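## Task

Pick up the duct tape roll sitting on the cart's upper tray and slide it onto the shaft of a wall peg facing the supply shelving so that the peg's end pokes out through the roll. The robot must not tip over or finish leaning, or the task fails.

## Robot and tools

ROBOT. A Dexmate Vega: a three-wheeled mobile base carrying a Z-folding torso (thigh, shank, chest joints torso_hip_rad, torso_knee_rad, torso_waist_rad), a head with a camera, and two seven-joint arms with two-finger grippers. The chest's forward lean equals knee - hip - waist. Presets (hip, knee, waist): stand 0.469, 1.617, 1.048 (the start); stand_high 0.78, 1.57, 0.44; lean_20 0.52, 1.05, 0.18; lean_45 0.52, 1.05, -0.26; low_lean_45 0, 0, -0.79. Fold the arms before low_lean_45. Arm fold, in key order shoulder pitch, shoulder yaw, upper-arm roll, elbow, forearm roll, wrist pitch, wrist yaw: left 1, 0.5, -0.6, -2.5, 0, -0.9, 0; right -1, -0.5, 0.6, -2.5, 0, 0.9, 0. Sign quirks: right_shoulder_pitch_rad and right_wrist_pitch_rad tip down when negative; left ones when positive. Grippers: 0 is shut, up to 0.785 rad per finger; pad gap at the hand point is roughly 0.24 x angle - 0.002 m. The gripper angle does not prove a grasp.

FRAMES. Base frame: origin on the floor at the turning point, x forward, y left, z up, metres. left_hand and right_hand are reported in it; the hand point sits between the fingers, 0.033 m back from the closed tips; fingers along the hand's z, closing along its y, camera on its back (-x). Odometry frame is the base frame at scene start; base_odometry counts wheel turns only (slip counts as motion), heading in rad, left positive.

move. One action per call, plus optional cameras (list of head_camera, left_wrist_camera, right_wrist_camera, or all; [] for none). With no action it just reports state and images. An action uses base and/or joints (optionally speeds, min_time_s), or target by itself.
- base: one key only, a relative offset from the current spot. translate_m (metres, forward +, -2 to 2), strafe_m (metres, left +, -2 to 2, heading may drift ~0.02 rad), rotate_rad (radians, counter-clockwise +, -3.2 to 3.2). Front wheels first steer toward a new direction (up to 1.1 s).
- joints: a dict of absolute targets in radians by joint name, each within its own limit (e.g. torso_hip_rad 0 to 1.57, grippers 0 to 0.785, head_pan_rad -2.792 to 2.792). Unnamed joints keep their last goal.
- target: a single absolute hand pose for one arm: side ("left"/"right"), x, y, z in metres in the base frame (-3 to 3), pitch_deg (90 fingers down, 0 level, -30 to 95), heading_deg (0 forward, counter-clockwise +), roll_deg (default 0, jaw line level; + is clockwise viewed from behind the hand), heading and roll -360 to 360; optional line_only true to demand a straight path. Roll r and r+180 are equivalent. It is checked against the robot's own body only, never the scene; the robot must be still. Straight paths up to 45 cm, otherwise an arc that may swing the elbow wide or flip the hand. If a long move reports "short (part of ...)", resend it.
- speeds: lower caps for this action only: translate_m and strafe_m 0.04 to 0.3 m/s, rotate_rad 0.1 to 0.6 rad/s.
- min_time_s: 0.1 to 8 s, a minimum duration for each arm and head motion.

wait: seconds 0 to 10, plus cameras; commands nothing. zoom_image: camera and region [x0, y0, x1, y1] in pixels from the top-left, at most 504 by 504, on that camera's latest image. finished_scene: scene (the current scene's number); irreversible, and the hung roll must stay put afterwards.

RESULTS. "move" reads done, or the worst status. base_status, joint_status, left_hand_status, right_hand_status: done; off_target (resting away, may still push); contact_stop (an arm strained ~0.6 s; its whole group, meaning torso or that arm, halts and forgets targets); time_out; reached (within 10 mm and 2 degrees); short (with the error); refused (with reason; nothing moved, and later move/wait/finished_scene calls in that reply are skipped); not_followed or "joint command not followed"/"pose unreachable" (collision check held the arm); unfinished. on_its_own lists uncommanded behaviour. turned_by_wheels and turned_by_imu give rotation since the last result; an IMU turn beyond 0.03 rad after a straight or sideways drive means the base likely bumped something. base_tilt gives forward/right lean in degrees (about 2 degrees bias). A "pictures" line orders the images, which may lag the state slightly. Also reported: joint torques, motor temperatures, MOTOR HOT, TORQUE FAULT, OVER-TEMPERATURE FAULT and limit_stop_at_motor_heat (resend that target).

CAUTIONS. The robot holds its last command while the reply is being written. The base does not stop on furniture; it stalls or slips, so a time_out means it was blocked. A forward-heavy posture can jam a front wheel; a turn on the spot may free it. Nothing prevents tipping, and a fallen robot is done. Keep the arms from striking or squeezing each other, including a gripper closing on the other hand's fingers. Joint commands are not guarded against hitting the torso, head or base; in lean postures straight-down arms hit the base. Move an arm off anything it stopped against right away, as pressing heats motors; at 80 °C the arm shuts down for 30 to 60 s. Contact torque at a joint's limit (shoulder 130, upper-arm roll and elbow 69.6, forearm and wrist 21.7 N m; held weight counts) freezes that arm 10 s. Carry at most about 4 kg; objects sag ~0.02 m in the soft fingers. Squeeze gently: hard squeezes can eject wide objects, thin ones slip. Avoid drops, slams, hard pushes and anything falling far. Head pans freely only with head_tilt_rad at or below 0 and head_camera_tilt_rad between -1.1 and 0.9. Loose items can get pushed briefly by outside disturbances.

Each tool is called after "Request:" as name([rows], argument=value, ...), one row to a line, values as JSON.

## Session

Request:
move(cameras=["head_camera"])

Request:
move(joints={"head_pan_rad": 1.5}, cameras=["head_camera"])

Request:
move(joints={"head_pan_rad": -1.5}, cameras=["head_camera"])

Scene clock: 0.00 s.
Joint torques (N m): no reading
Motor temperatures (°C): left_arm=[33 33 33 31 36 35 38] | right_arm=[33 30 37 33 36 32 37]
base_odometry: x=+0.000 y=+0.000 heading=+0.000
turned_by_wheels: +0.000
turned_by_imu: +0.000
base_tilt: forward=-0.6 right=-0.8
base_status: not commanded
joint_positions: torso_hip_rad=+0.469 torso_knee_rad=+1.617 torso_waist_rad=+1.048 left_shoulder_pitch_rad=+2.186 left_shoulder_yaw_rad=-0.019 left_upper_arm_roll_rad=+0.011 left_elbow_rad=-1.089 left_forearm_roll_rad=+0.007 left_wrist_pitch_rad=-0.506 left_wrist_yaw_rad=+0.006 left_gripper_rad=+0.005 right_shoulder_pitch_rad=-2.207 right_shoulder_yaw_rad=+0.005 right_upper_arm_roll_rad=+0.012 right_elbow_rad=-1.097 right_forearm_roll_rad=-0.016 right_wrist_pitch_rad=+0.483 right_wrist_yaw_rad=+0.008 right_gripper_rad=+0.005 head_pan_rad=+0.000 head_tilt_rad=+0.000 head_camera_tilt_rad=+0.000
joint_status: not commanded
chest: x=-0.0111 y=+0.0000 z=+1.4155 quat_wxyz=(+0.999, +0.000, +0.050, +0.000) (m; base frame)
left_hand: x=+0.2055 y=+0.2144 z=+0.6069 quat_wxyz=(+0.426, -0.005, +0.905, -0.006) pitch_deg=+39.6 heading_deg=-0.5 roll_deg=-1.1 back=up (m; base frame)
right_hand: x=+0.1864 y=-0.2297 z=+0.5983 quat_wxyz=(+0.409, -0.005, +0.912, +0.000) pitch_deg=+41.7 heading_deg=+0.3 roll_deg=-0.4 back=up (m; base frame)
pictures: head_camera

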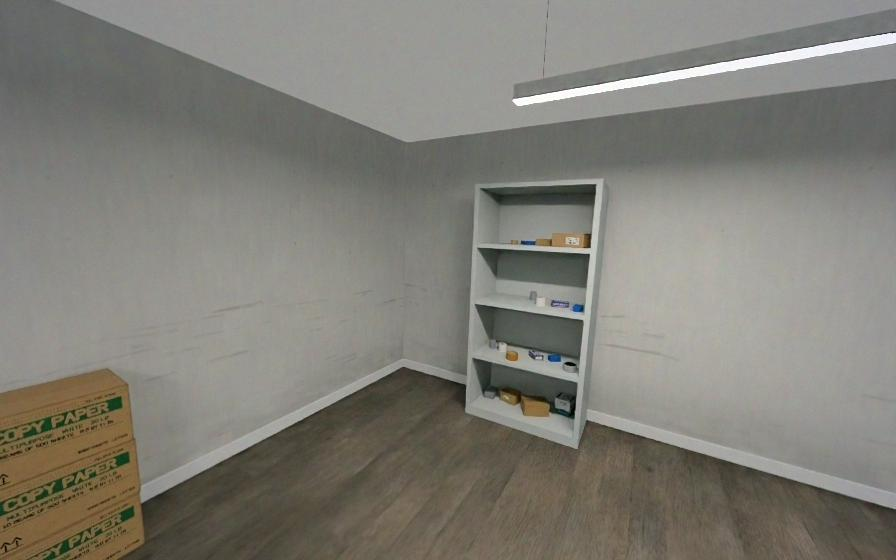

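Scene clock: 1.67 s.
Joint torques (N m): left_arm=[6.29 -2.26 1.48 -2.66 0.38 -2.08 0.6] | right_arm=[-5.59 1.59 0.36 -1.87 0.04 1.78 -0.09]
Motor temperatures (°C): left_arm=[33 33 33 31 36 35 38] | right_arm=[33 30 37 33 36 32 37]
move: done
base_odometry: x=+0.000 y=+0.000 heading=+0.000
turned_by_wheels: +0.000
turned_by_imu: +0.000
base_tilt: forward=-0.7 right=-0.9
base_status: not commanded
joint_positions: torso_hip_rad=+0.469 torso_knee_rad=+1.617 torso_waist_rad=+1.048 left_shoulder_pitch_rad=+2.186 left_shoulder_yaw_rad=-0.019 left_upper_arm_roll_rad=+0.011 left_elbow_rad=-1.089 left_forearm_roll_rad=+0.007 left_wrist_pitch_rad=-0.506 left_wrist_yaw_rad=+0.006 left_gripper_rad=+0.005 right_shoulder_pitch_rad=-2.207 right_shoulder_yaw_rad=+0.005 right_upper_arm_roll_rad=+0.012 right_elbow_rad=-1.097 right_forearm_roll_rad=-0.016 right_wrist_pitch_rad=+0.483 right_wrist_yaw_rad=+0.008 right_gripper_rad=+0.005 head_pan_rad=+1.499 head_tilt_rad=+0.000 head_camera_tilt_rad=+0.000
joint_status: all done
chest: x=-0.0111 y=+0.0000 z=+1.4155 quat_wxyz=(+0.999, +0.000, +0.050, +0.000) (m; base frame)
left_hand: x=+0.2055 y=+0.2144 z=+0.6069 quat_wxyz=(+0.426, -0.005, +0.905, -0.006) pitch_deg=+39.6 heading_deg=-0.5 roll_deg=-1.1 back=up (m; base frame)
right_hand: x=+0.1864 y=-0.2297 z=+0.5983 quat_wxyz=(+0.409, -0.005, +0.912, +0.000) pitch_deg=+41.7 heading_deg=+0.3 roll_deg=-0.4 back=up (m; base frame)
pictures: head_camera
camera_calibration:
head_camera: T_world_to_cam=[[0.993278, -0.093671, -0.0680097, 0.202422], [-0.0717846, -0.0375335, -0.996714, 1.50926], [0.0908106, 0.994895, -0.0440054, 0.0357149], [0, 0, 0, 1]] pos_world=[-0.0959633, 0.0400764, 1.51964]

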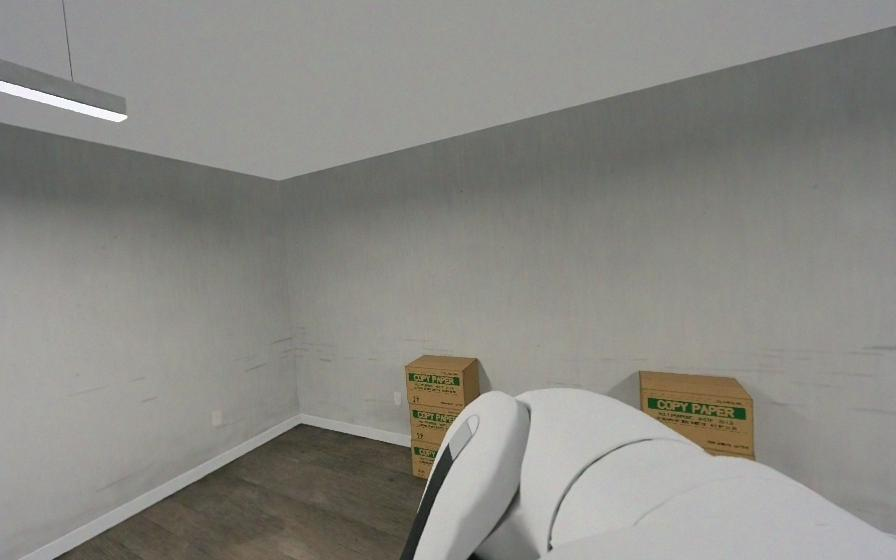

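Scene clock: 4.33 s.
Joint torques (N m): left_arm=[6.85 -0.2 1.84 -2.26 -0.14 -1.37 0] | right_arm=[-6.91 0.14 -0.33 -2.08 0.01 2.52 -0.11]
Motor temperatures (°C): left_arm=[33 33 33 31 36 35 38] | right_arm=[33 30 37 33 36 32 37]
move: done
base_odometry: x=+0.000 y=+0.000 heading=+0.000
turned_by_wheels: +0.000
turned_by_imu: +0.000
base_tilt: forward=-0.6 right=-0.7
base_status: not commanded
joint_positions: torso_hip_rad=+0.469 torso_knee_rad=+1.617 torso_waist_rad=+1.048 left_shoulder_pitch_rad=+2.186 left_shoulder_yaw_rad=-0.019 left_upper_arm_roll_rad=+0.011 left_elbow_rad=-1.089 left_forearm_roll_rad=+0.007 left_wrist_pitch_rad=-0.506 left_wrist_yaw_rad=+0.006 left_gripper_rad=+0.005 right_shoulder_pitch_rad=-2.207 right_shoulder_yaw_rad=+0.005 right_upper_arm_roll_rad=+0.012 right_elbow_rad=-1.097 right_forearm_roll_rad=-0.016 right_wrist_pitch_rad=+0.483 right_wrist_yaw_rad=+0.008 right_gripper_rad=+0.005 head_pan_rad=-1.499 head_tilt_rad=+0.000 head_camera_tilt_rad=+0.000
joint_status: all done
chest: x=-0.0111 y=+0.0000 z=+1.4155 quat_wxyz=(+0.999, +0.000, +0.050, +0.000) (m; base frame)
left_hand: x=+0.2055 y=+0.2144 z=+0.6069 quat_wxyz=(+0.426, -0.005, +0.905, -0.006) pitch_deg=+39.6 heading_deg=-0.5 roll_deg=-1.1 back=up (m; base frame)
right_hand: x=+0.1864 y=-0.2297 z=+0.5983 quat_wxyz=(+0.409, -0.005, +0.912, +0.000) pitch_deg=+41.7 heading_deg=+0.3 roll_deg=-0.4 back=up (m; base frame)
pictures: head_camera
camera_calibration:
head_camera: T_world_to_cam=[[-0.990168, -0.0489895, 0.131022, -0.24786], [-0.132718, 0.0331224, -0.9906, 1.49543], [0.0441893, -0.99825, -0.0392986, 0.0250985], [0, 0, 0, 1]] pos_world=[-0.0480605, -0.0366203, 1.51484]

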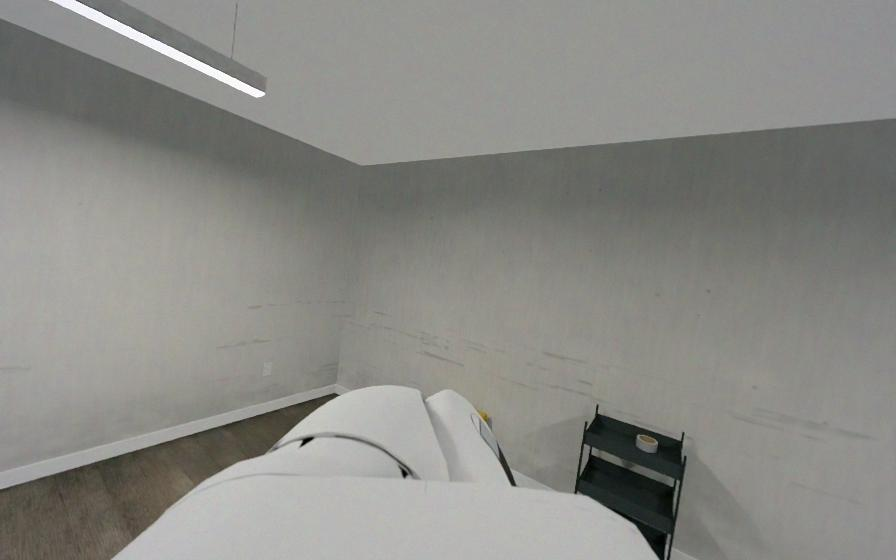

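Request:
move(base={"rotate_rad": -2.15}, joints={"head_pan_rad": 0, "head_camera_tilt_rad": 0.45, "torso_waist_rad": 0.75, "right_gripper_rad": 0.2}, cameras=["head_camera"])

Request:
move(target={"side": "right", "x": 0.50, "y": -0.22, "z": 0.92, "pitch_deg": 70, "heading_deg": 0}, cameras=["head_camera", "right_wrist_camera"])

Request:
zoom_image(camera="head_camera", region=[330, 150, 600, 350])

Scene clock: 32.77 s.
Joint torques (N m): left_arm=[12.81 0.21 0.55 -3.53 -0.05 -1.57 0.22] | right_arm=[-13.54 1.03 -0.02 -1.25 -0.1 2.08 -0.21]
Motor temperatures (°C): left_arm=[33 33 33 31 36 35 38] | right_arm=[33 30 37 33 36 32 37]
move: done
base_odometry: x=+0.001 y=+0.001 heading=-2.153
turned_by_wheels: -2.152
turned_by_imu: -2.145
base_tilt: forward=-0.6 right=-0.8
base_status: done
joint_positions: torso_hip_rad=+0.469 torso_knee_rad=+1.617 torso_waist_rad=+0.750 left_shoulder_pitch_rad=+2.186 left_shoulder_yaw_rad=-0.019 left_upper_arm_roll_rad=+0.011 left_elbow_rad=-1.089 left_forearm_roll_rad=+0.007 left_wrist_pitch_rad=-0.506 left_wrist_yaw_rad=+0.006 left_gripper_rad=+0.005 right_shoulder_pitch_rad=-2.207 right_shoulder_yaw_rad=+0.005 right_upper_arm_roll_rad=+0.012 right_elbow_rad=-1.097 right_forearm_roll_rad=-0.016 right_wrist_pitch_rad=+0.483 right_wrist_yaw_rad=+0.008 right_gripper_rad=+0.200 head_pan_rad=-0.001 head_tilt_rad=+0.000 head_camera_tilt_rad=+0.449
joint_status: all done
chest: x=+0.1212 y=+0.0000 z=+1.3999 quat_wxyz=(+0.980, +0.000, +0.198, +0.000) (m; base frame)
left_hand: x=+0.0910 y=+0.2144 z=+0.5634 quat_wxyz=(+0.287, -0.005, +0.958, -0.005) pitch_deg=+56.7 heading_deg=-0.8 roll_deg=-1.4 back=up (m; base frame)
right_hand: x=+0.0703 y=-0.2297 z=+0.5608 quat_wxyz=(+0.269, -0.005, +0.963, +0.000) pitch_deg=+58.7 heading_deg=+0.4 roll_deg=-0.2 back=up (m; base frame)
pictures: head_camera
camera_calibration:
head_camera: T_world_to_cam=[[0.00825373, -0.999249, 0.0378669, -0.03296], [-0.772163, -0.0304301, -0.634696, 1.03822], [0.635371, -0.0240008, -0.771834, 1.05982], [0, 0, 0, 1]] pos_world=[0.128565, 0.0240945, 1.47821]

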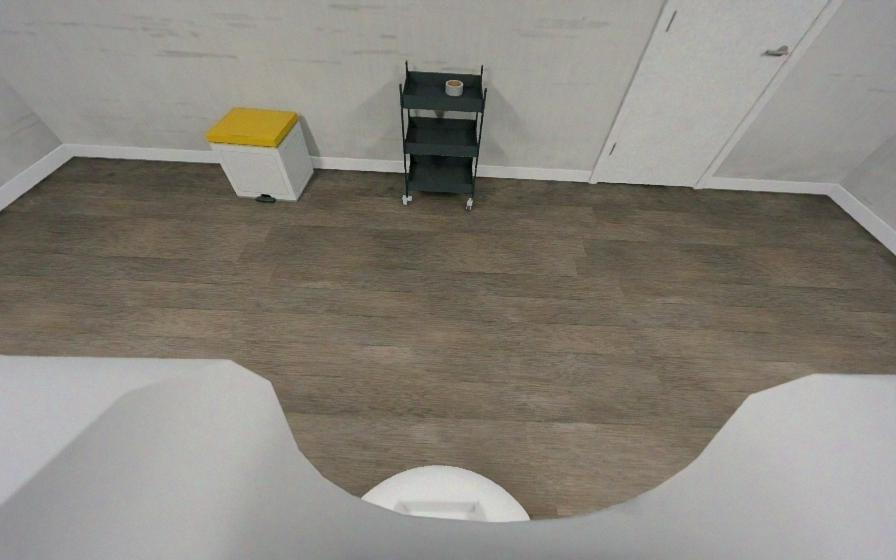

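Scene clock: 33.07 s.
Joint torques (N m): left_arm=[14.2 -0.1 1.93 -0.46 -0.23 -1.32 0.05] | right_arm=[-13.05 -0.08 0.09 -0.46 -0.12 1.81 -0.15]
Motor temperatures (°C): left_arm=[33 33 33 31 36 35 38] | right_arm=[33 30 37 33 36 32 37]
move: refused
base_odometry: x=+0.001 y=+0.001 heading=-2.153
turned_by_wheels: +0.000
turned_by_imu: +0.000
base_tilt: forward=-0.7 right=-0.9
base_status: not commanded
joint_positions: torso_hip_rad=+0.469 torso_knee_rad=+1.617 torso_waist_rad=+0.750 left_shoulder_pitch_rad=+2.186 left_shoulder_yaw_rad=-0.019 left_upper_arm_roll_rad=+0.011 left_elbow_rad=-1.089 left_forearm_roll_rad=+0.007 left_wrist_pitch_rad=-0.506 left_wrist_yaw_rad=+0.006 left_gripper_rad=+0.005 right_shoulder_pitch_rad=-2.207 right_shoulder_yaw_rad=+0.005 right_upper_arm_roll_rad=+0.012 right_elbow_rad=-1.097 right_forearm_roll_rad=-0.016 right_wrist_pitch_rad=+0.483 right_wrist_yaw_rad=+0.008 right_gripper_rad=+0.200 head_pan_rad=-0.001 head_tilt_rad=+0.000 head_camera_tilt_rad=+0.449
joint_status: not commanded
chest: x=+0.1212 y=+0.0000 z=+1.3999 quat_wxyz=(+0.980, +0.000, +0.198, +0.000) (m; base frame)
left_hand: x=+0.0910 y=+0.2144 z=+0.5634 quat_wxyz=(+0.287, -0.005, +0.958, -0.005) pitch_deg=+56.7 heading_deg=-0.8 roll_deg=-1.4 back=up (m; base frame)
right_hand: x=+0.0703 y=-0.2297 z=+0.5608 quat_wxyz=(+0.269, -0.005, +0.963, +0.000) pitch_deg=+58.7 heading_deg=+0.4 roll_deg=-0.2 back=up (m; base frame)
right_hand_status: refused: neither the straight line nor an arc passes: the way is over 45 cm, too long for a line; the best arc brings the right finger within 1.9 cm of the torso (limit 2.0). Nothing moved.
pictures: head_camera, right_wrist_camera
camera_calibration:
head_camera: T_world_to_cam=[[0.00825373, -0.999249, 0.0378669, -0.03296], [-0.772163, -0.0304301, -0.634696, 1.03822], [0.635371, -0.0240008, -0.771834, 1.05982], [0, 0, 0, 1]] pos_world=[0.128565, 0.0240945, 1.47821]
right_wrist_camera: T_world_to_cam=[[0.0322746, -0.998838, -0.0358049, -0.207286], [-0.908247, -0.0143569, -0.418188, 0.348139], [0.417188, 0.0460165, -0.907655, 0.646947], [0, 0, 0, 1]] pos_world=[0.0529881, -0.231817, 0.72537]

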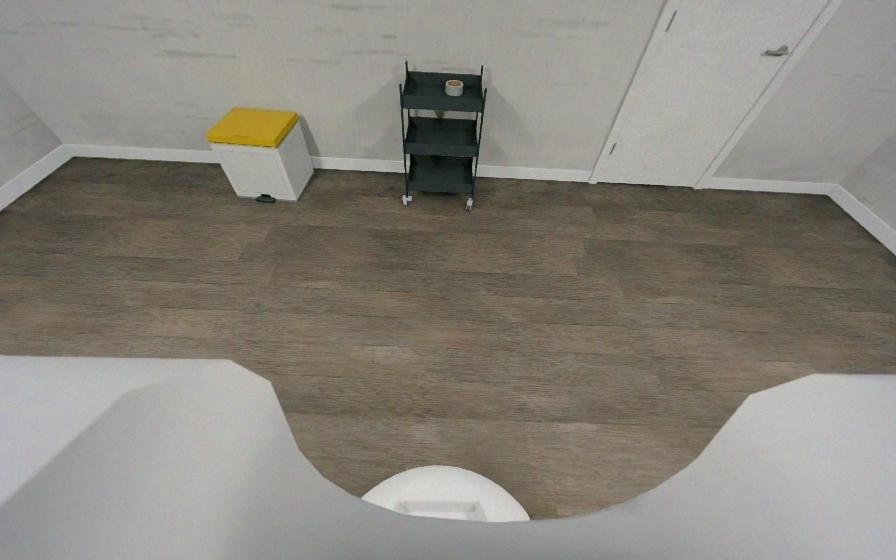

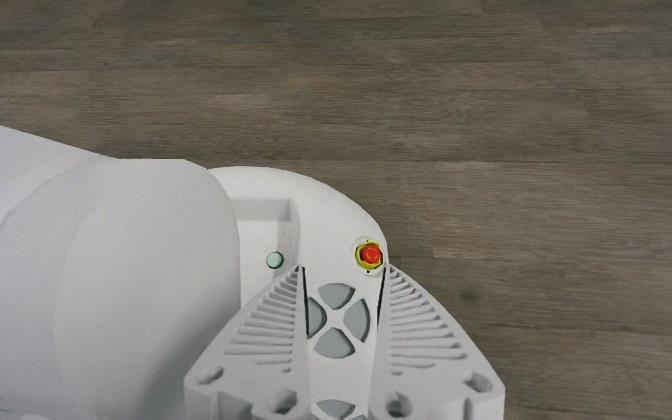

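Scaled by 1.867 from the camera's 896x560 image, which has a finer 960x600 frame.

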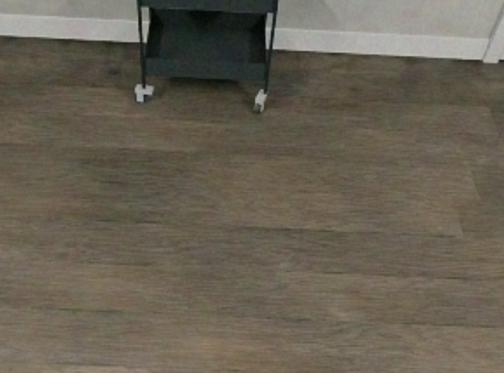

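Request:
move(target={"side": "right", "x": 0.38, "y": -0.27, "z": 0.84, "pitch_deg": 60, "heading_deg": 0}, cameras=[])

Request:
move(target={"side": "right", "x": 0.5, "y": -0.11, "z": 0.92, "pitch_deg": 60, "heading_deg": 0}, cameras=[])

Request:
move(base={"translate_m": 1.27}, joints={"head_camera_tilt_rad": 0.6}, cameras=["head_camera", "right_wrist_camera"])

Request:
zoom_image(camera="head_camera", region=[360, 160, 560, 320])

Scene clock: 51.40 s.
Joint torques (N m): left_arm=[12.13 -2.45 2.86 0.04 0.16 -1.82 0.1] | right_arm=[-10.61 -1.88 6.61 -4.74 -0.63 1.97 -0.21]
Motor temperatures (°C): left_arm=[33 32 33 31 36 35 38] | right_arm=[33 30 38 33 36 32 37]
move: done
base_odometry: x=+0.001 y=+0.001 heading=-2.153
turned_by_wheels: +0.000
turned_by_imu: -0.001
base_tilt: forward=-0.5 right=-0.8
base_status: not commanded
joint_positions: torso_hip_rad=+0.469 torso_knee_rad=+1.617 torso_waist_rad=+0.750 left_shoulder_pitch_rad=+2.186 left_shoulder_yaw_rad=-0.019 left_upper_arm_roll_rad=+0.011 left_elbow_rad=-1.089 left_forearm_roll_rad=+0.007 left_wrist_pitch_rad=-0.506 left_wrist_yaw_rad=+0.006 left_gripper_rad=+0.005 right_shoulder_pitch_rad=-2.668 right_shoulder_yaw_rad=-1.441 right_upper_arm_roll_rad=+0.412 right_elbow_rad=-2.524 right_forearm_roll_rad=+1.469 right_wrist_pitch_rad=-0.068 right_wrist_yaw_rad=-0.899 right_gripper_rad=+0.200 head_pan_rad=-0.001 head_tilt_rad=+0.000 head_camera_tilt_rad=+0.449
joint_status: not commanded
chest: x=+0.1212 y=+0.0000 z=+1.3999 quat_wxyz=(+0.980, +0.000, +0.198, +0.000) (m; base frame)
left_hand: x=+0.0910 y=+0.2144 z=+0.5634 quat_wxyz=(+0.287, -0.005, +0.958, -0.005) pitch_deg=+56.7 heading_deg=-0.8 roll_deg=-1.4 back=up (m; base frame)
right_hand: x=+0.3815 y=-0.2726 z=+0.8398 quat_wxyz=(+0.261, +0.002, +0.965, -0.001) pitch_deg=+59.8 heading_deg=-0.4 roll_deg=-0.2 back=up (m; base frame)
right_hand_status: reached (checked arc [the straight line was blocked; over the whole arc the hand travels 0.93 m to end 0.42 m from its start, up to 0.33 m off the straight line; right_forearm_roll_rad turns most, 1.49 rad; on the way or at its end the hand turns up to 30 deg from its attitude at the start], planned for 5.0 s): 3 mm and 0.3 deg off.
pictures: none
No camera images: "cameras" was empty.

Scene clock: 62.67 s.
Joint torques (N m): left_arm=[11.37 1.29 1.41 0.38 -0.69 -2.67 0.18] | right_arm=[24.52 3.34 2.36 -5.27 -1.27 -0.82 0.11]
Motor temperatures (°C): left_arm=[33 32 33 31 36 35 38] | right_arm=[33 30 37 33 36 32 37]
move: short
base_odometry: x=+0.001 y=+0.001 heading=-2.153
turned_by_wheels: +0.000
turned_by_imu: -0.001
base_tilt: forward=-0.4 right=-1.0
base_status: not commanded
joint_positions: torso_hip_rad=+0.469 torso_knee_rad=+1.617 torso_waist_rad=+0.750 left_shoulder_pitch_rad=+2.186 left_shoulder_yaw_rad=-0.019 left_upper_arm_roll_rad=+0.011 left_elbow_rad=-1.089 left_forearm_roll_rad=+0.007 left_wrist_pitch_rad=-0.506 left_wrist_yaw_rad=+0.006 left_gripper_rad=+0.005 right_shoulder_pitch_rad=+0.393 right_shoulder_yaw_rad=-0.791 right_upper_arm_roll_rad=-2.413 right_elbow_rad=-2.604 right_forearm_roll_rad=-1.073 right_wrist_pitch_rad=-0.549 right_wrist_yaw_rad=+1.297 right_gripper_rad=+0.200 head_pan_rad=-0.001 head_tilt_rad=+0.000 head_camera_tilt_rad=+0.449
joint_status: not commanded
chest: x=+0.1212 y=+0.0000 z=+1.3999 quat_wxyz=(+0.980, +0.000, +0.198, +0.000) (m; base frame)
left_hand: x=+0.0910 y=+0.2144 z=+0.5634 quat_wxyz=(+0.287, -0.005, +0.958, -0.005) pitch_deg=+56.7 heading_deg=-0.8 roll_deg=-1.4 back=up (m; base frame)
right_hand: x=+0.4752 y=-0.0851 z=+0.9048 quat_wxyz=(+0.031, -0.974, +0.011, -0.222) pitch_deg=+64.1 heading_deg=+7.2 roll_deg=+8.5 back=down (m; base frame)
right_hand_status: short (part of a checked arc of 10.2 s [no straight line was possible; over the whole arc the hand travels 1.00 m to end 0.22 m from its start, up to 0.36 m off the straight line; right_shoulder_pitch_rad turns most, 3.13 rad; on the way or at its end the hand turns up to 180 deg from its attitude at the start], the rest not played, planned for 9.9 s): 38 mm and 5.7 deg off.
pictures: none
No camera images: "cameras" was empty.

Scene clock: 69.13 s.
Joint torques (N m): left_arm=[12.52 -0.13 1.46 -1.6 -0.14 -1.49 -0.02] | right_arm=[25.29 2.22 1.9 -4.88 -1.37 -0.78 -0.23]
Motor temperatures (°C): left_arm=[33 32 33 31 36 35 38] | right_arm=[34 30 37 33 36 32 37]
move: done
base_odometry: x=-0.699 y=-1.058 heading=-2.154
turned_by_wheels: -0.002
turned_by_imu: -0.008
base_tilt: forward=-0.5 right=-0.8
base_status: done
joint_positions: torso_hip_rad=+0.469 torso_knee_rad=+1.617 torso_waist_rad=+0.750 left_shoulder_pitch_rad=+2.186 left_shoulder_yaw_rad=-0.019 left_upper_arm_roll_rad=+0.011 left_elbow_rad=-1.089 left_forearm_roll_rad=+0.007 left_wrist_pitch_rad=-0.506 left_wrist_yaw_rad=+0.006 left_gripper_rad=+0.005 right_shoulder_pitch_rad=+0.397 right_shoulder_yaw_rad=-0.790 right_upper_arm_roll_rad=-2.417 right_elbow_rad=-2.604 right_forearm_roll_rad=-1.076 right_wrist_pitch_rad=-0.550 right_wrist_yaw_rad=+1.300 right_gripper_rad=+0.200 head_pan_rad=-0.001 head_tilt_rad=+0.000 head_camera_tilt_rad=+0.599
joint_status: all done
chest: x=+0.1213 y=+0.0000 z=+1.3999 quat_wxyz=(+0.980, +0.000, +0.198, +0.000) (m; base frame)
left_hand: x=+0.0910 y=+0.2144 z=+0.5634 quat_wxyz=(+0.286, -0.005, +0.958, -0.005) pitch_deg=+56.7 heading_deg=-0.8 roll_deg=-1.4 back=up (m; base frame)
right_hand: x=+0.4767 y=-0.0865 z=+0.9055 quat_wxyz=(+0.029, -0.974, +0.010, -0.224) pitch_deg=+63.9 heading_deg=+6.7 roll_deg=+7.9 back=down (m; base frame)
pictures: head_camera, right_wrist_camera
camera_calibration:
head_camera: T_world_to_cam=[[0.0137863, -0.999254, 0.0360717, -0.0307199], [-0.858359, -0.0303304, -0.512153, 0.86306], [0.512865, -0.0239018, -0.858136, 1.19724], [0, 0, 0, 1]] pos_world=[0.127219, 0.0240961, 1.47052]
right_wrist_camera: T_world_to_cam=[[0.0267993, 0.999413, 0.0213536, 0.0587414], [0.843503, -0.0340717, 0.536043, -0.837327], [0.536456, 0.00364619, -0.84392, 0.665483], [0, 0, 0, 1]] pos_world=[0.347711, -0.0896626, 1.0092]

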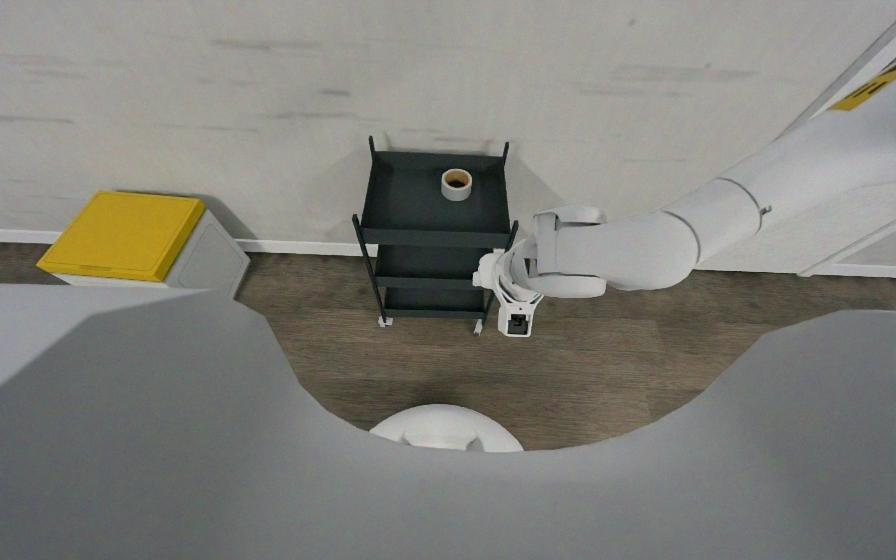

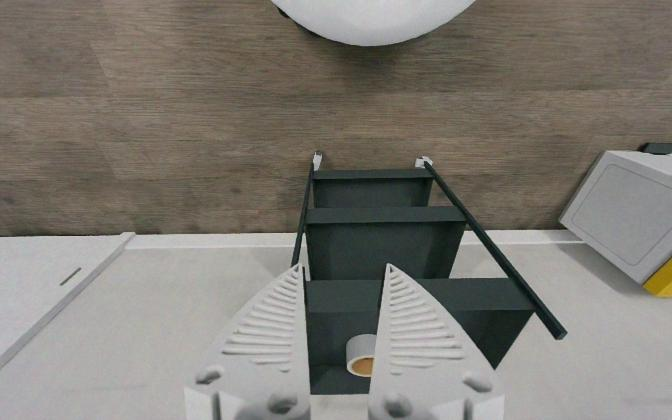

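Scaled by 2.520 from the camera's 896x560 image, which has a finer 960x600 frame.

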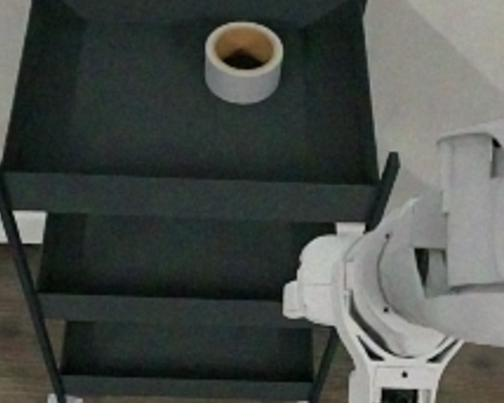

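Request:
move(base={"translate_m": 0.31}, cameras=[])

Request:
move(target={"side": "right", "x": 0.64, "y": -0.073, "z": 0.80, "pitch_deg": 70, "heading_deg": 0, "line_only": true}, cameras=["head_camera", "right_wrist_camera"])

Request:
zoom_image(camera="right_wrist_camera", region=[280, 140, 480, 290])

Request:
zoom_image(camera="head_camera", region=[400, 220, 520, 310])

Scene clock: 85.63 s.
Joint torques (N m): left_arm=[14.11 0.23 3.22 -1.49 0.97 -1.42 0.16] | right_arm=[24.86 1.44 2.17 -4.3 -1.4 -1.04 -0.03]
Motor temperatures (°C): left_arm=[33 32 33 31 36 35 38] | right_arm=[34 30 37 33 36 32 37]
move: done
base_odometry: x=-0.870 y=-1.316 heading=-2.155
turned_by_wheels: -0.001
turned_by_imu: -0.003
base_tilt: forward=-0.5 right=-0.6
base_status: done
joint_positions: torso_hip_rad=+0.469 torso_knee_rad=+1.617 torso_waist_rad=+0.750 left_shoulder_pitch_rad=+2.186 left_shoulder_yaw_rad=-0.019 left_upper_arm_roll_rad=+0.011 left_elbow_rad=-1.089 left_forearm_roll_rad=+0.007 left_wrist_pitch_rad=-0.506 left_wrist_yaw_rad=+0.006 left_gripper_rad=+0.005 right_shoulder_pitch_rad=+0.397 right_shoulder_yaw_rad=-0.790 right_upper_arm_roll_rad=-2.417 right_elbow_rad=-2.604 right_forearm_roll_rad=-1.076 right_wrist_pitch_rad=-0.550 right_wrist_yaw_rad=+1.300 right_gripper_rad=+0.200 head_pan_rad=-0.001 head_tilt_rad=+0.000 head_camera_tilt_rad=+0.599
joint_status: not commanded
chest: x=+0.1213 y=+0.0000 z=+1.3999 quat_wxyz=(+0.980, +0.000, +0.198, +0.000) (m; base frame)
left_hand: x=+0.0910 y=+0.2144 z=+0.5634 quat_wxyz=(+0.286, -0.005, +0.958, -0.005) pitch_deg=+56.7 heading_deg=-0.8 roll_deg=-1.4 back=up (m; base frame)
right_hand: x=+0.4767 y=-0.0865 z=+0.9055 quat_wxyz=(+0.029, -0.974, +0.010, -0.224) pitch_deg=+63.9 heading_deg=+6.7 roll_deg=+7.9 back=down (m; base frame)
pictures: none
No camera images: "cameras" was empty.

Scene clock: 90.03 s.
Joint torques (N m): left_arm=[12.28 1.98 1.46 -0.46 0.01 -1.95 -0.11] | right_arm=[11.45 4.43 10.55 0.97 0 -0.13 -0.06]
Motor temperatures (°C): left_arm=[33 32 33 31 36 35 38] | right_arm=[34 30 38 33 36 32 37]
move: done
base_odometry: x=-0.870 y=-1.316 heading=-2.155
turned_by_wheels: +0.000
turned_by_imu: +0.000
base_tilt: forward=-0.6 right=-0.8
base_status: not commanded
joint_positions: torso_hip_rad=+0.469 torso_knee_rad=+1.617 torso_waist_rad=+0.750 left_shoulder_pitch_rad=+2.186 left_shoulder_yaw_rad=-0.019 left_upper_arm_roll_rad=+0.011 left_elbow_rad=-1.089 left_forearm_roll_rad=+0.007 left_wrist_pitch_rad=-0.506 left_wrist_yaw_rad=+0.006 left_gripper_rad=+0.005 right_shoulder_pitch_rad=+0.295 right_shoulder_yaw_rad=-0.496 right_upper_arm_roll_rad=-2.205 right_elbow_rad=-1.734 right_forearm_roll_rad=-0.653 right_wrist_pitch_rad=-0.044 right_wrist_yaw_rad=+0.890 right_gripper_rad=+0.200 head_pan_rad=-0.001 head_tilt_rad=+0.000 head_camera_tilt_rad=+0.599
joint_status: not commanded
chest: x=+0.1213 y=+0.0000 z=+1.3999 quat_wxyz=(+0.980, +0.000, +0.198, +0.000) (m; base frame)
left_hand: x=+0.0910 y=+0.2144 z=+0.5634 quat_wxyz=(+0.286, -0.005, +0.958, -0.005) pitch_deg=+56.7 heading_deg=-0.8 roll_deg=-1.4 back=up (m; base frame)
right_hand: x=+0.6395 y=-0.0733 z=+0.8005 quat_wxyz=(+0.000, -0.985, +0.000, -0.174) pitch_deg=+70.0 heading_deg=-0.1 roll_deg=-0.1 back=down (m; base frame)
right_hand_status: reached (straight line, planned for 3.1 s): 1 mm and 0.1 deg off.
pictures: head_camera, right_wrist_camera
camera_calibration:
head_camera: T_world_to_cam=[[0.0137854, -0.999254, 0.0360701, -0.0307173], [-0.858403, -0.0303268, -0.512079, 0.862957], [0.512791, -0.0239034, -0.858181, 1.19731], [0, 0, 0, 1]] pos_world=[0.127218, 0.0240961, 1.47052]
right_wrist_camera: T_world_to_cam=[[0.015426, 0.999011, -0.0416913, 0.10122], [0.894315, 0.00486229, 0.447412, -0.876649], [0.447173, -0.0441869, -0.893356, 0.582595], [0, 0, 0, 1]] pos_world=[0.521918, -0.071114, 0.916909]

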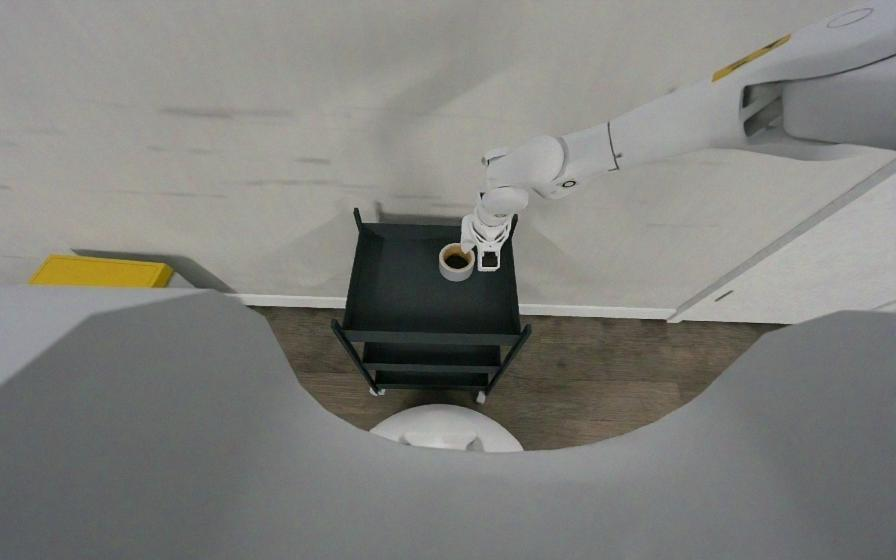

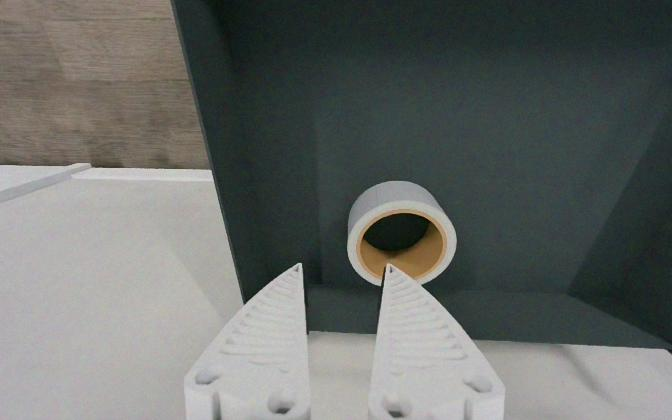

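Scaled by 2.520 from the camera's 672x420 image, which has a finer 960x600 frame.

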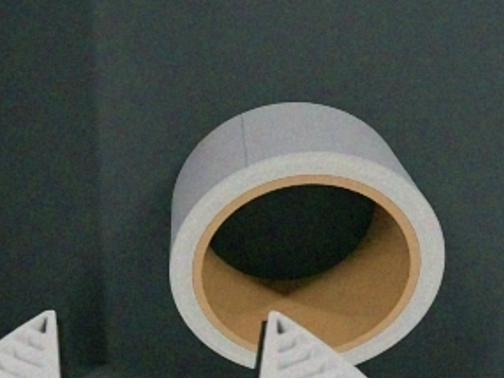

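Scaled by 4.200 from the camera's 896x560 image, which has a finer 960x600 frame.

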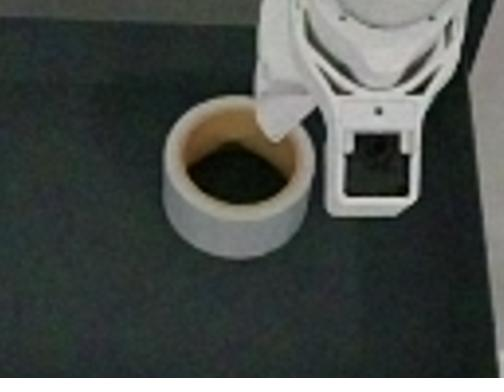

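Request:
move(target={"side": "right", "x": 0.653, "y": -0.068, "z": 0.73, "pitch_deg": 70, "heading_deg": 0, "line_only": true}, cameras=["right_wrist_camera"])

Request:
move(target={"side": "right", "x": 0.653, "y": -0.068, "z": 0.698, "pitch_deg": 70, "heading_deg": 0, "line_only": true}, cameras=["right_wrist_camera"])

Scene clock: 106.10 s.
Joint torques (N m): left_arm=[12.44 -2.16 0.48 0.62 0.68 -1.75 -0.03] | right_arm=[11.51 2.62 3.02 1.41 -0.66 -0.82 -0.15]
Motor temperatures (°C): left_arm=[33 32 33 31 36 35 38] | right_arm=[34 30 38 33 36 32 37]
move: done
base_odometry: x=-0.870 y=-1.316 heading=-2.155
turned_by_wheels: +0.000
turned_by_imu: -0.001
base_tilt: forward=-0.5 right=-0.7
base_status: not commanded
joint_positions: torso_hip_rad=+0.469 torso_knee_rad=+1.617 torso_waist_rad=+0.750 left_shoulder_pitch_rad=+2.186 left_shoulder_yaw_rad=-0.019 left_upper_arm_roll_rad=+0.011 left_elbow_rad=-1.089 left_forearm_roll_rad=+0.007 left_wrist_pitch_rad=-0.506 left_wrist_yaw_rad=+0.006 left_gripper_rad=+0.005 right_shoulder_pitch_rad=+0.147 right_shoulder_yaw_rad=-0.365 right_upper_arm_roll_rad=-2.215 right_elbow_rad=-1.448 right_forearm_roll_rad=-0.680 right_wrist_pitch_rad=-0.009 right_wrist_yaw_rad=+0.771 right_gripper_rad=+0.200 head_pan_rad=-0.001 head_tilt_rad=+0.000 head_camera_tilt_rad=+0.599
joint_status: not commanded
chest: x=+0.1213 y=+0.0000 z=+1.3999 quat_wxyz=(+0.980, +0.000, +0.198, +0.000) (m; base frame)
left_hand: x=+0.0910 y=+0.2144 z=+0.5634 quat_wxyz=(+0.286, -0.005, +0.958, -0.005) pitch_deg=+56.7 heading_deg=-0.8 roll_deg=-1.4 back=up (m; base frame)
right_hand: x=+0.6531 y=-0.0680 z=+0.7312 quat_wxyz=(+0.000, -0.985, +0.000, -0.174) pitch_deg=+70.0 heading_deg=+0.0 roll_deg=+0.0 back=down (m; base frame)
right_hand_status: reached (straight line, planned for 1.2 s): 1 mm and 0.0 deg off.
pictures: right_wrist_camera
camera_calibration:
right_wrist_camera: T_world_to_cam=[[0.0158521, 0.999032, -0.041027, 0.0919424], [0.894503, 0.00416515, 0.447043, -0.857802], [0.446781, -0.0437854, -0.893571, 0.515305], [0, 0, 0, 1]] pos_world=[0.535621, -0.0657177, 0.847709]

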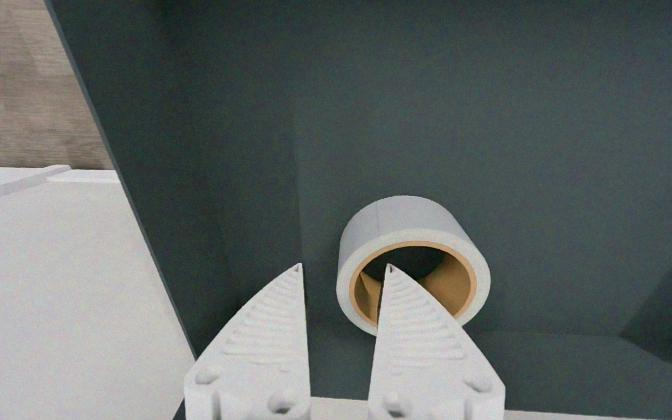

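Scene clock: 108.00 s.
Joint torques (N m): left_arm=[13.54 -0.46 2.34 -0.5 -0.17 -1.57 0.12] | right_arm=[0.35 3.59 -3.04 1.53 0.11 0.77 -0.28]
Motor temperatures (°C): left_arm=[33 32 33 31 36 35 38] | right_arm=[34 30 38 33 36 32 37]
move: done
base_odometry: x=-0.870 y=-1.316 heading=-2.155
turned_by_wheels: +0.000
turned_by_imu: +0.000
base_tilt: forward=-0.5 right=-0.7
base_status: not commanded
joint_positions: torso_hip_rad=+0.469 torso_knee_rad=+1.617 torso_waist_rad=+0.750 left_shoulder_pitch_rad=+2.186 left_shoulder_yaw_rad=-0.019 left_upper_arm_roll_rad=+0.011 left_elbow_rad=-1.089 left_forearm_roll_rad=+0.007 left_wrist_pitch_rad=-0.506 left_wrist_yaw_rad=+0.006 left_gripper_rad=+0.005 right_shoulder_pitch_rad=+0.076 right_shoulder_yaw_rad=-0.310 right_upper_arm_roll_rad=-2.223 right_elbow_rad=-1.319 right_forearm_roll_rad=-0.694 right_wrist_pitch_rad=+0.003 right_wrist_yaw_rad=+0.716 right_gripper_rad=+0.200 head_pan_rad=-0.001 head_tilt_rad=+0.000 head_camera_tilt_rad=+0.599
joint_status: not commanded
chest: x=+0.1209 y=+0.0000 z=+1.4000 quat_wxyz=(+0.980, +0.000, +0.197, +0.000) (m; base frame)
left_hand: x=+0.0911 y=+0.2144 z=+0.5634 quat_wxyz=(+0.287, -0.005, +0.958, -0.005) pitch_deg=+56.7 heading_deg=-0.8 roll_deg=-1.4 back=up (m; base frame)
right_hand: x=+0.6538 y=-0.0676 z=+0.7000 quat_wxyz=(+0.000, -0.985, +0.000, -0.174) pitch_deg=+69.9 heading_deg=+0.1 roll_deg=+0.1 back=down (m; base frame)
right_hand_status: reached (straight line, planned for 0.8 s): 2 mm and 0.1 deg off.
pictures: right_wrist_camera
camera_calibration:
right_wrist_camera: T_world_to_cam=[[0.0159934, 0.999051, -0.0405126, 0.0898566], [0.893856, 0.00387123, 0.448337, -0.844846], [0.448069, -0.0433829, -0.892946, 0.485911], [0, 0, 0, 1]] pos_world=[0.536012, -0.0654206, 0.816308]

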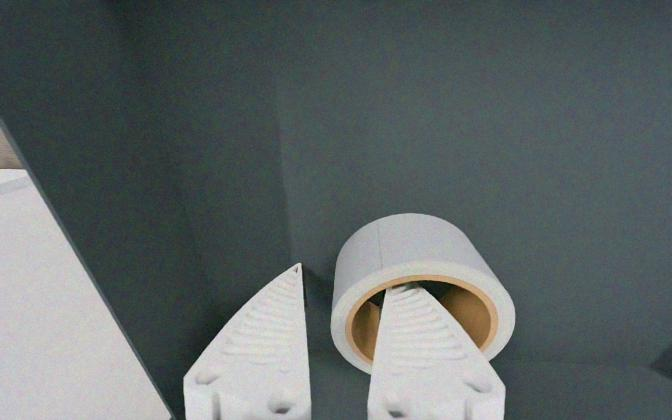

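Request:
move(joints={"right_gripper_rad": 0.0}, cameras=["right_wrist_camera"])

Request:
move(target={"side": "right", "x": 0.62, "y": -0.09, "z": 0.90, "pitch_deg": 70, "heading_deg": 0, "line_only": true}, cameras=["head_camera", "right_wrist_camera"])

Scene clock: 115.13 s.
Joint torques (N m): left_arm=[15.42 3.67 1.5 -2.41 0.23 -0.63 -0.14] | right_arm=[2.64 -1.16 -2.83 0.4 0.82 1.71 1.35]
Motor temperatures (°C): left_arm=[33 32 33 31 36 35 38] | right_arm=[33 30 38 33 36 32 37]
move: done
base_odometry: x=-0.870 y=-1.316 heading=-2.155
turned_by_wheels: +0.000
turned_by_imu: +0.000
base_tilt: forward=-0.3 right=-0.7
base_status: not commanded
joint_positions: torso_hip_rad=+0.469 torso_knee_rad=+1.617 torso_waist_rad=+0.750 left_shoulder_pitch_rad=+2.186 left_shoulder_yaw_rad=-0.019 left_upper_arm_roll_rad=+0.011 left_elbow_rad=-1.089 left_forearm_roll_rad=+0.007 left_wrist_pitch_rad=-0.506 left_wrist_yaw_rad=+0.006 left_gripper_rad=+0.005 right_shoulder_pitch_rad=+0.073 right_shoulder_yaw_rad=-0.308 right_upper_arm_roll_rad=-2.223 right_elbow_rad=-1.315 right_forearm_roll_rad=-0.694 right_wrist_pitch_rad=+0.003 right_wrist_yaw_rad=+0.714 right_gripper_rad=+0.000 head_pan_rad=+0.000 head_tilt_rad=+0.000 head_camera_tilt_rad=+0.599
joint_status: all done
chest: x=+0.1208 y=+0.0000 z=+1.4000 quat_wxyz=(+0.980, +0.000, +0.197, +0.000) (m; base frame)
left_hand: x=+0.0911 y=+0.2144 z=+0.5635 quat_wxyz=(+0.287, -0.005, +0.958, -0.005) pitch_deg=+56.7 heading_deg=-0.8 roll_deg=-1.4 back=up (m; base frame)
right_hand: x=+0.6537 y=-0.0673 z=+0.6992 quat_wxyz=(+0.001, -0.985, +0.000, -0.175) pitch_deg=+69.9 heading_deg=+0.2 roll_deg=+0.2 back=down (m; base frame)
pictures: right_wrist_camera
camera_calibration:
right_wrist_camera: T_world_to_cam=[[0.0156023, 0.999081, -0.0399267, 0.0893617], [0.893716, 0.00397133, 0.448616, -0.844631], [0.448362, -0.0426825, -0.892833, 0.485001], [0, 0, 0, 1]] pos_world=[0.53601, -0.0652242, 0.815508]

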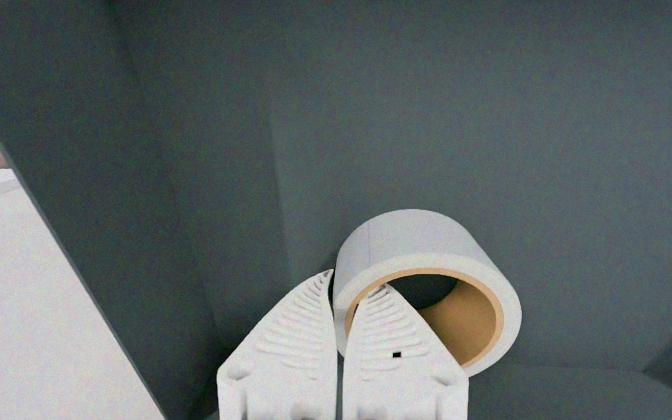

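Scene clock: 119.07 s.
Joint torques (N m): left_arm=[12.51 2.36 1.51 -2.01 0.6 -1.84 0.42] | right_arm=[32.5 0.51 11.41 -1.08 -0.25 -0.78 0.07]
Motor temperatures (°C): left_arm=[33 32 33 31 36 35 38] | right_arm=[34 30 38 33 36 32 37]
move: done
base_odometry: x=-0.870 y=-1.316 heading=-2.155
turned_by_wheels: +0.000
turned_by_imu: +0.000
base_tilt: forward=-0.6 right=-0.7
base_status: not commanded
joint_positions: torso_hip_rad=+0.469 torso_knee_rad=+1.617 torso_waist_rad=+0.750 left_shoulder_pitch_rad=+2.186 left_shoulder_yaw_rad=-0.019 left_upper_arm_roll_rad=+0.011 left_elbow_rad=-1.089 left_forearm_roll_rad=+0.007 left_wrist_pitch_rad=-0.506 left_wrist_yaw_rad=+0.006 left_gripper_rad=+0.005 right_shoulder_pitch_rad=+0.499 right_shoulder_yaw_rad=-0.674 right_upper_arm_roll_rad=-2.184 right_elbow_rad=-2.036 right_forearm_roll_rad=-0.580 right_wrist_pitch_rad=-0.024 right_wrist_yaw_rad=+1.019 right_gripper_rad=+0.000 head_pan_rad=+0.000 head_tilt_rad=+0.000 head_camera_tilt_rad=+0.599
joint_status: not commanded
chest: x=+0.1211 y=+0.0000 z=+1.3999 quat_wxyz=(+0.980, +0.000, +0.198, +0.000) (m; base frame)
left_hand: x=+0.0910 y=+0.2144 z=+0.5634 quat_wxyz=(+0.287, -0.005, +0.958, -0.005) pitch_deg=+56.7 heading_deg=-0.8 roll_deg=-1.4 back=up (m; base frame)
right_hand: x=+0.6202 y=-0.0900 z=+0.8979 quat_wxyz=(+0.000, -0.985, +0.000, -0.173) pitch_deg=+70.1 heading_deg=-0.1 roll_deg=+0.0 back=down (m; base frame)
right_hand_status: reached (straight line, planned for 2.6 s): 2 mm and 0.1 deg off.
pictures: head_camera, right_wrist_camera
camera_calibration:
head_camera: T_world_to_cam=[[0.0138642, -0.999251, 0.0361247, -0.0308061], [-0.858243, -0.0304298, -0.51234, 0.863153], [0.513056, -0.0239006, -0.858022, 1.19714], [0, 0, 0, 1]] pos_world=[0.127021, 0.024095, 1.47052]
right_wrist_camera: T_world_to_cam=[[0.0157878, 0.999014, -0.0414969, 0.121789], [0.895166, 0.00436721, 0.445711, -0.901911], [0.445452, -0.0441834, -0.894215, 0.679327], [0, 0, 0, 1]] pos_world=[0.502829, -0.0877151, 1.01451]

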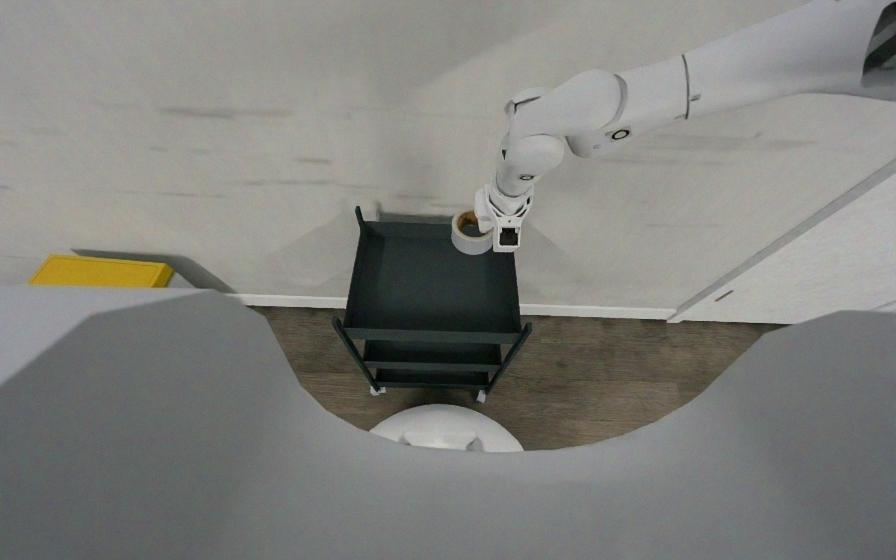

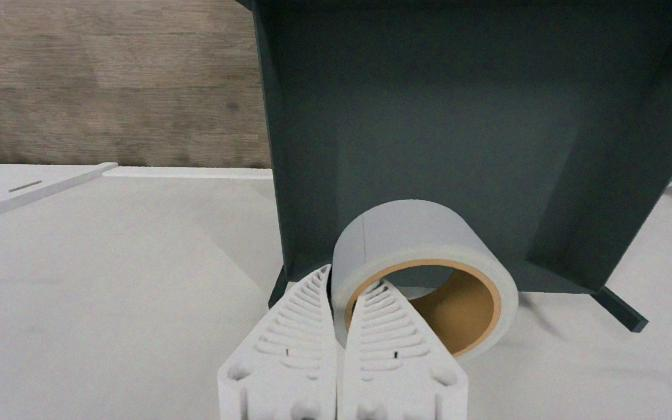

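Request:
move(base={"translate_m": -0.65}, joints={"torso_waist_rad": 1.048, "head_camera_tilt_rad": 0.2}, cameras=[])

Request:
move(base={"rotate_rad": -1.555}, speeds={"rotate_rad": 0.5}, cameras=["head_camera", "right_wrist_camera"])

Request:
zoom_image(camera="head_camera", region=[400, 170, 650, 320])

Scene clock: 130.77 s.
Joint torques (N m): left_arm=[5.74 -0.45 0.09 -4.84 0.68 -0.52 0.16] | right_arm=[33.14 -1 11.42 -0.02 -0.76 -1.14 -0.06]
Motor temperatures (°C): left_arm=[33 32 33 31 36 35 38] | right_arm=[35 30 39 33 36 32 37]
move: done
base_odometry: x=-0.510 y=-0.775 heading=-2.157
turned_by_wheels: -0.002
turned_by_imu: -0.002
base_tilt: forward=-0.6 right=-0.7
base_status: done
joint_positions: torso_hip_rad=+0.469 torso_knee_rad=+1.617 torso_waist_rad=+1.048 left_shoulder_pitch_rad=+2.186 left_shoulder_yaw_rad=-0.019 left_upper_arm_roll_rad=+0.011 left_elbow_rad=-1.089 left_forearm_roll_rad=+0.007 left_wrist_pitch_rad=-0.506 left_wrist_yaw_rad=+0.006 left_gripper_rad=+0.005 right_shoulder_pitch_rad=+0.502 right_shoulder_yaw_rad=-0.676 right_upper_arm_roll_rad=-2.184 right_elbow_rad=-2.041 right_forearm_roll_rad=-0.579 right_wrist_pitch_rad=-0.024 right_wrist_yaw_rad=+1.021 right_gripper_rad=+0.000 head_pan_rad=+0.000 head_tilt_rad=+0.000 head_camera_tilt_rad=+0.201
joint_status: all done
chest: x=-0.0112 y=+0.0000 z=+1.4155 quat_wxyz=(+0.999, +0.000, +0.050, +0.000) (m; base frame)
left_hand: x=+0.2055 y=+0.2144 z=+0.6069 quat_wxyz=(+0.426, -0.005, +0.905, -0.006) pitch_deg=+39.6 heading_deg=-0.5 roll_deg=-1.1 back=up (m; base frame)
right_hand: x=+0.6124 y=-0.0901 z=+1.0832 quat_wxyz=(+0.000, -0.948, +0.000, -0.317) pitch_deg=+53.0 heading_deg=+0.0 roll_deg=+0.0 back=down (m; base frame)
pictures: none
No camera images: "cameras" was empty.

Scene clock: 135.27 s.
Joint torques (N m): left_arm=[9.36 -3.57 -0.55 -2.61 -0.07 -1.47 -0.01] | right_arm=[32.82 -0.37 11.62 0.97 -0.79 -1.6 -0.03]
Motor temperatures (°C): left_arm=[33 32 33 31 36 35 38] | right_arm=[35 30 39 33 36 32 37]
move: done
base_odometry: x=-0.509 y=-0.776 heading=+2.569
turned_by_wheels: -1.557
turned_by_imu: -1.553
base_tilt: forward=-0.5 right=-0.9
base_status: done
joint_positions: torso_hip_rad=+0.469 torso_knee_rad=+1.617 torso_waist_rad=+1.048 left_shoulder_pitch_rad=+2.186 left_shoulder_yaw_rad=-0.019 left_upper_arm_roll_rad=+0.011 left_elbow_rad=-1.089 left_forearm_roll_rad=+0.007 left_wrist_pitch_rad=-0.506 left_wrist_yaw_rad=+0.006 left_gripper_rad=+0.005 right_shoulder_pitch_rad=+0.502 right_shoulder_yaw_rad=-0.676 right_upper_arm_roll_rad=-2.184 right_elbow_rad=-2.041 right_forearm_roll_rad=-0.579 right_wrist_pitch_rad=-0.024 right_wrist_yaw_rad=+1.021 right_gripper_rad=+0.000 head_pan_rad=+0.000 head_tilt_rad=+0.000 head_camera_tilt_rad=+0.201
joint_status: not commanded
chest: x=-0.0112 y=+0.0000 z=+1.4155 quat_wxyz=(+0.999, +0.000, +0.050, +0.000) (m; base frame)
left_hand: x=+0.2055 y=+0.2144 z=+0.6069 quat_wxyz=(+0.426, -0.005, +0.905, -0.006) pitch_deg=+39.6 heading_deg=-0.5 roll_deg=-1.1 back=up (m; base frame)
right_hand: x=+0.6124 y=-0.0901 z=+1.0832 quat_wxyz=(+0.000, -0.948, +0.000, -0.317) pitch_deg=+53.0 heading_deg=+0.0 roll_deg=+0.0 back=down (m; base frame)
pictures: head_camera, right_wrist_camera
camera_calibration:
head_camera: T_world_to_cam=[[-0.0124698, -0.999245, 0.0367955, -0.0316803], [-0.329757, -0.0306303, -0.943569, 1.41025], [0.943983, -0.0238997, -0.329126, 0.525228], [0, 0, 0, 1]] pos_world=[-0.0311619, 0.0240927, 1.5047]
right_wrist_camera: T_world_to_cam=[[0.0269833, 0.999017, -0.0351732, 0.116068], [0.724986, 0.00466756, 0.688748, -1.13653], [0.688235, -0.0440848, -0.724147, 0.5157], [0, 0, 0, 1]] pos_world=[0.465916, -0.087915, 1.16031]

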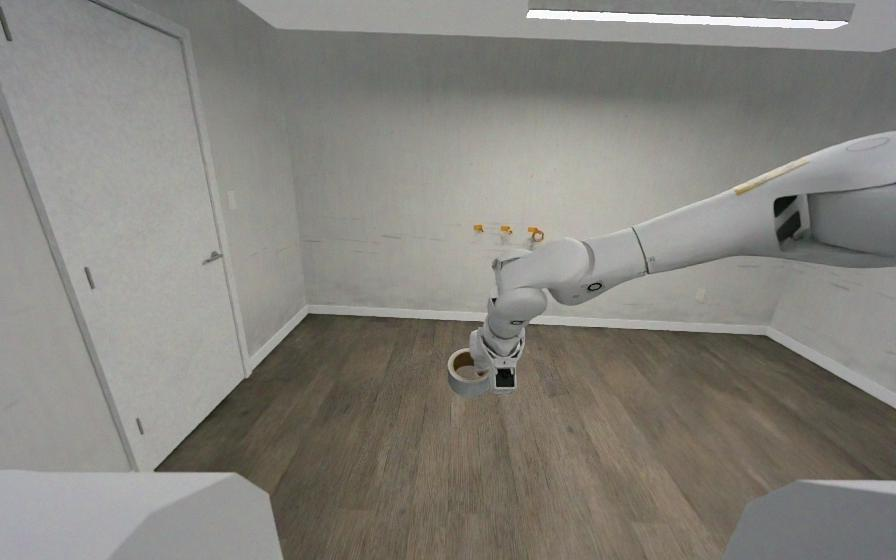

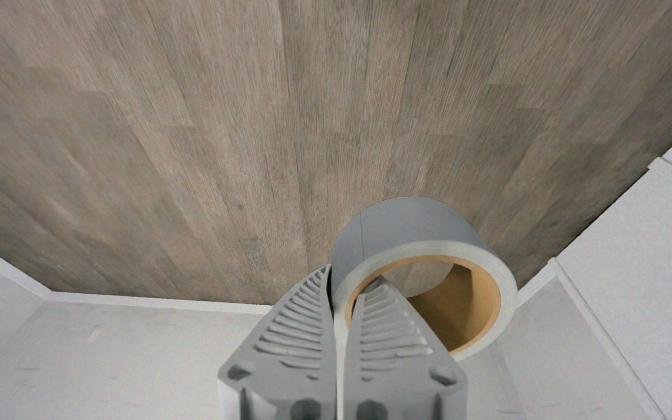

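Scaled by 2.016 from the camera's 896x560 image, which has a finer 960x600 frame.

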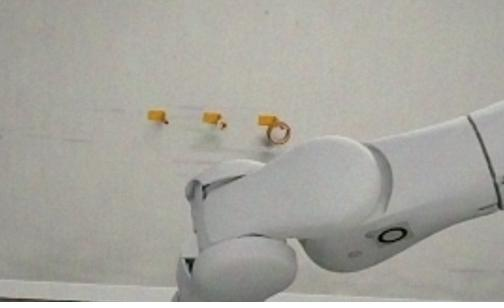

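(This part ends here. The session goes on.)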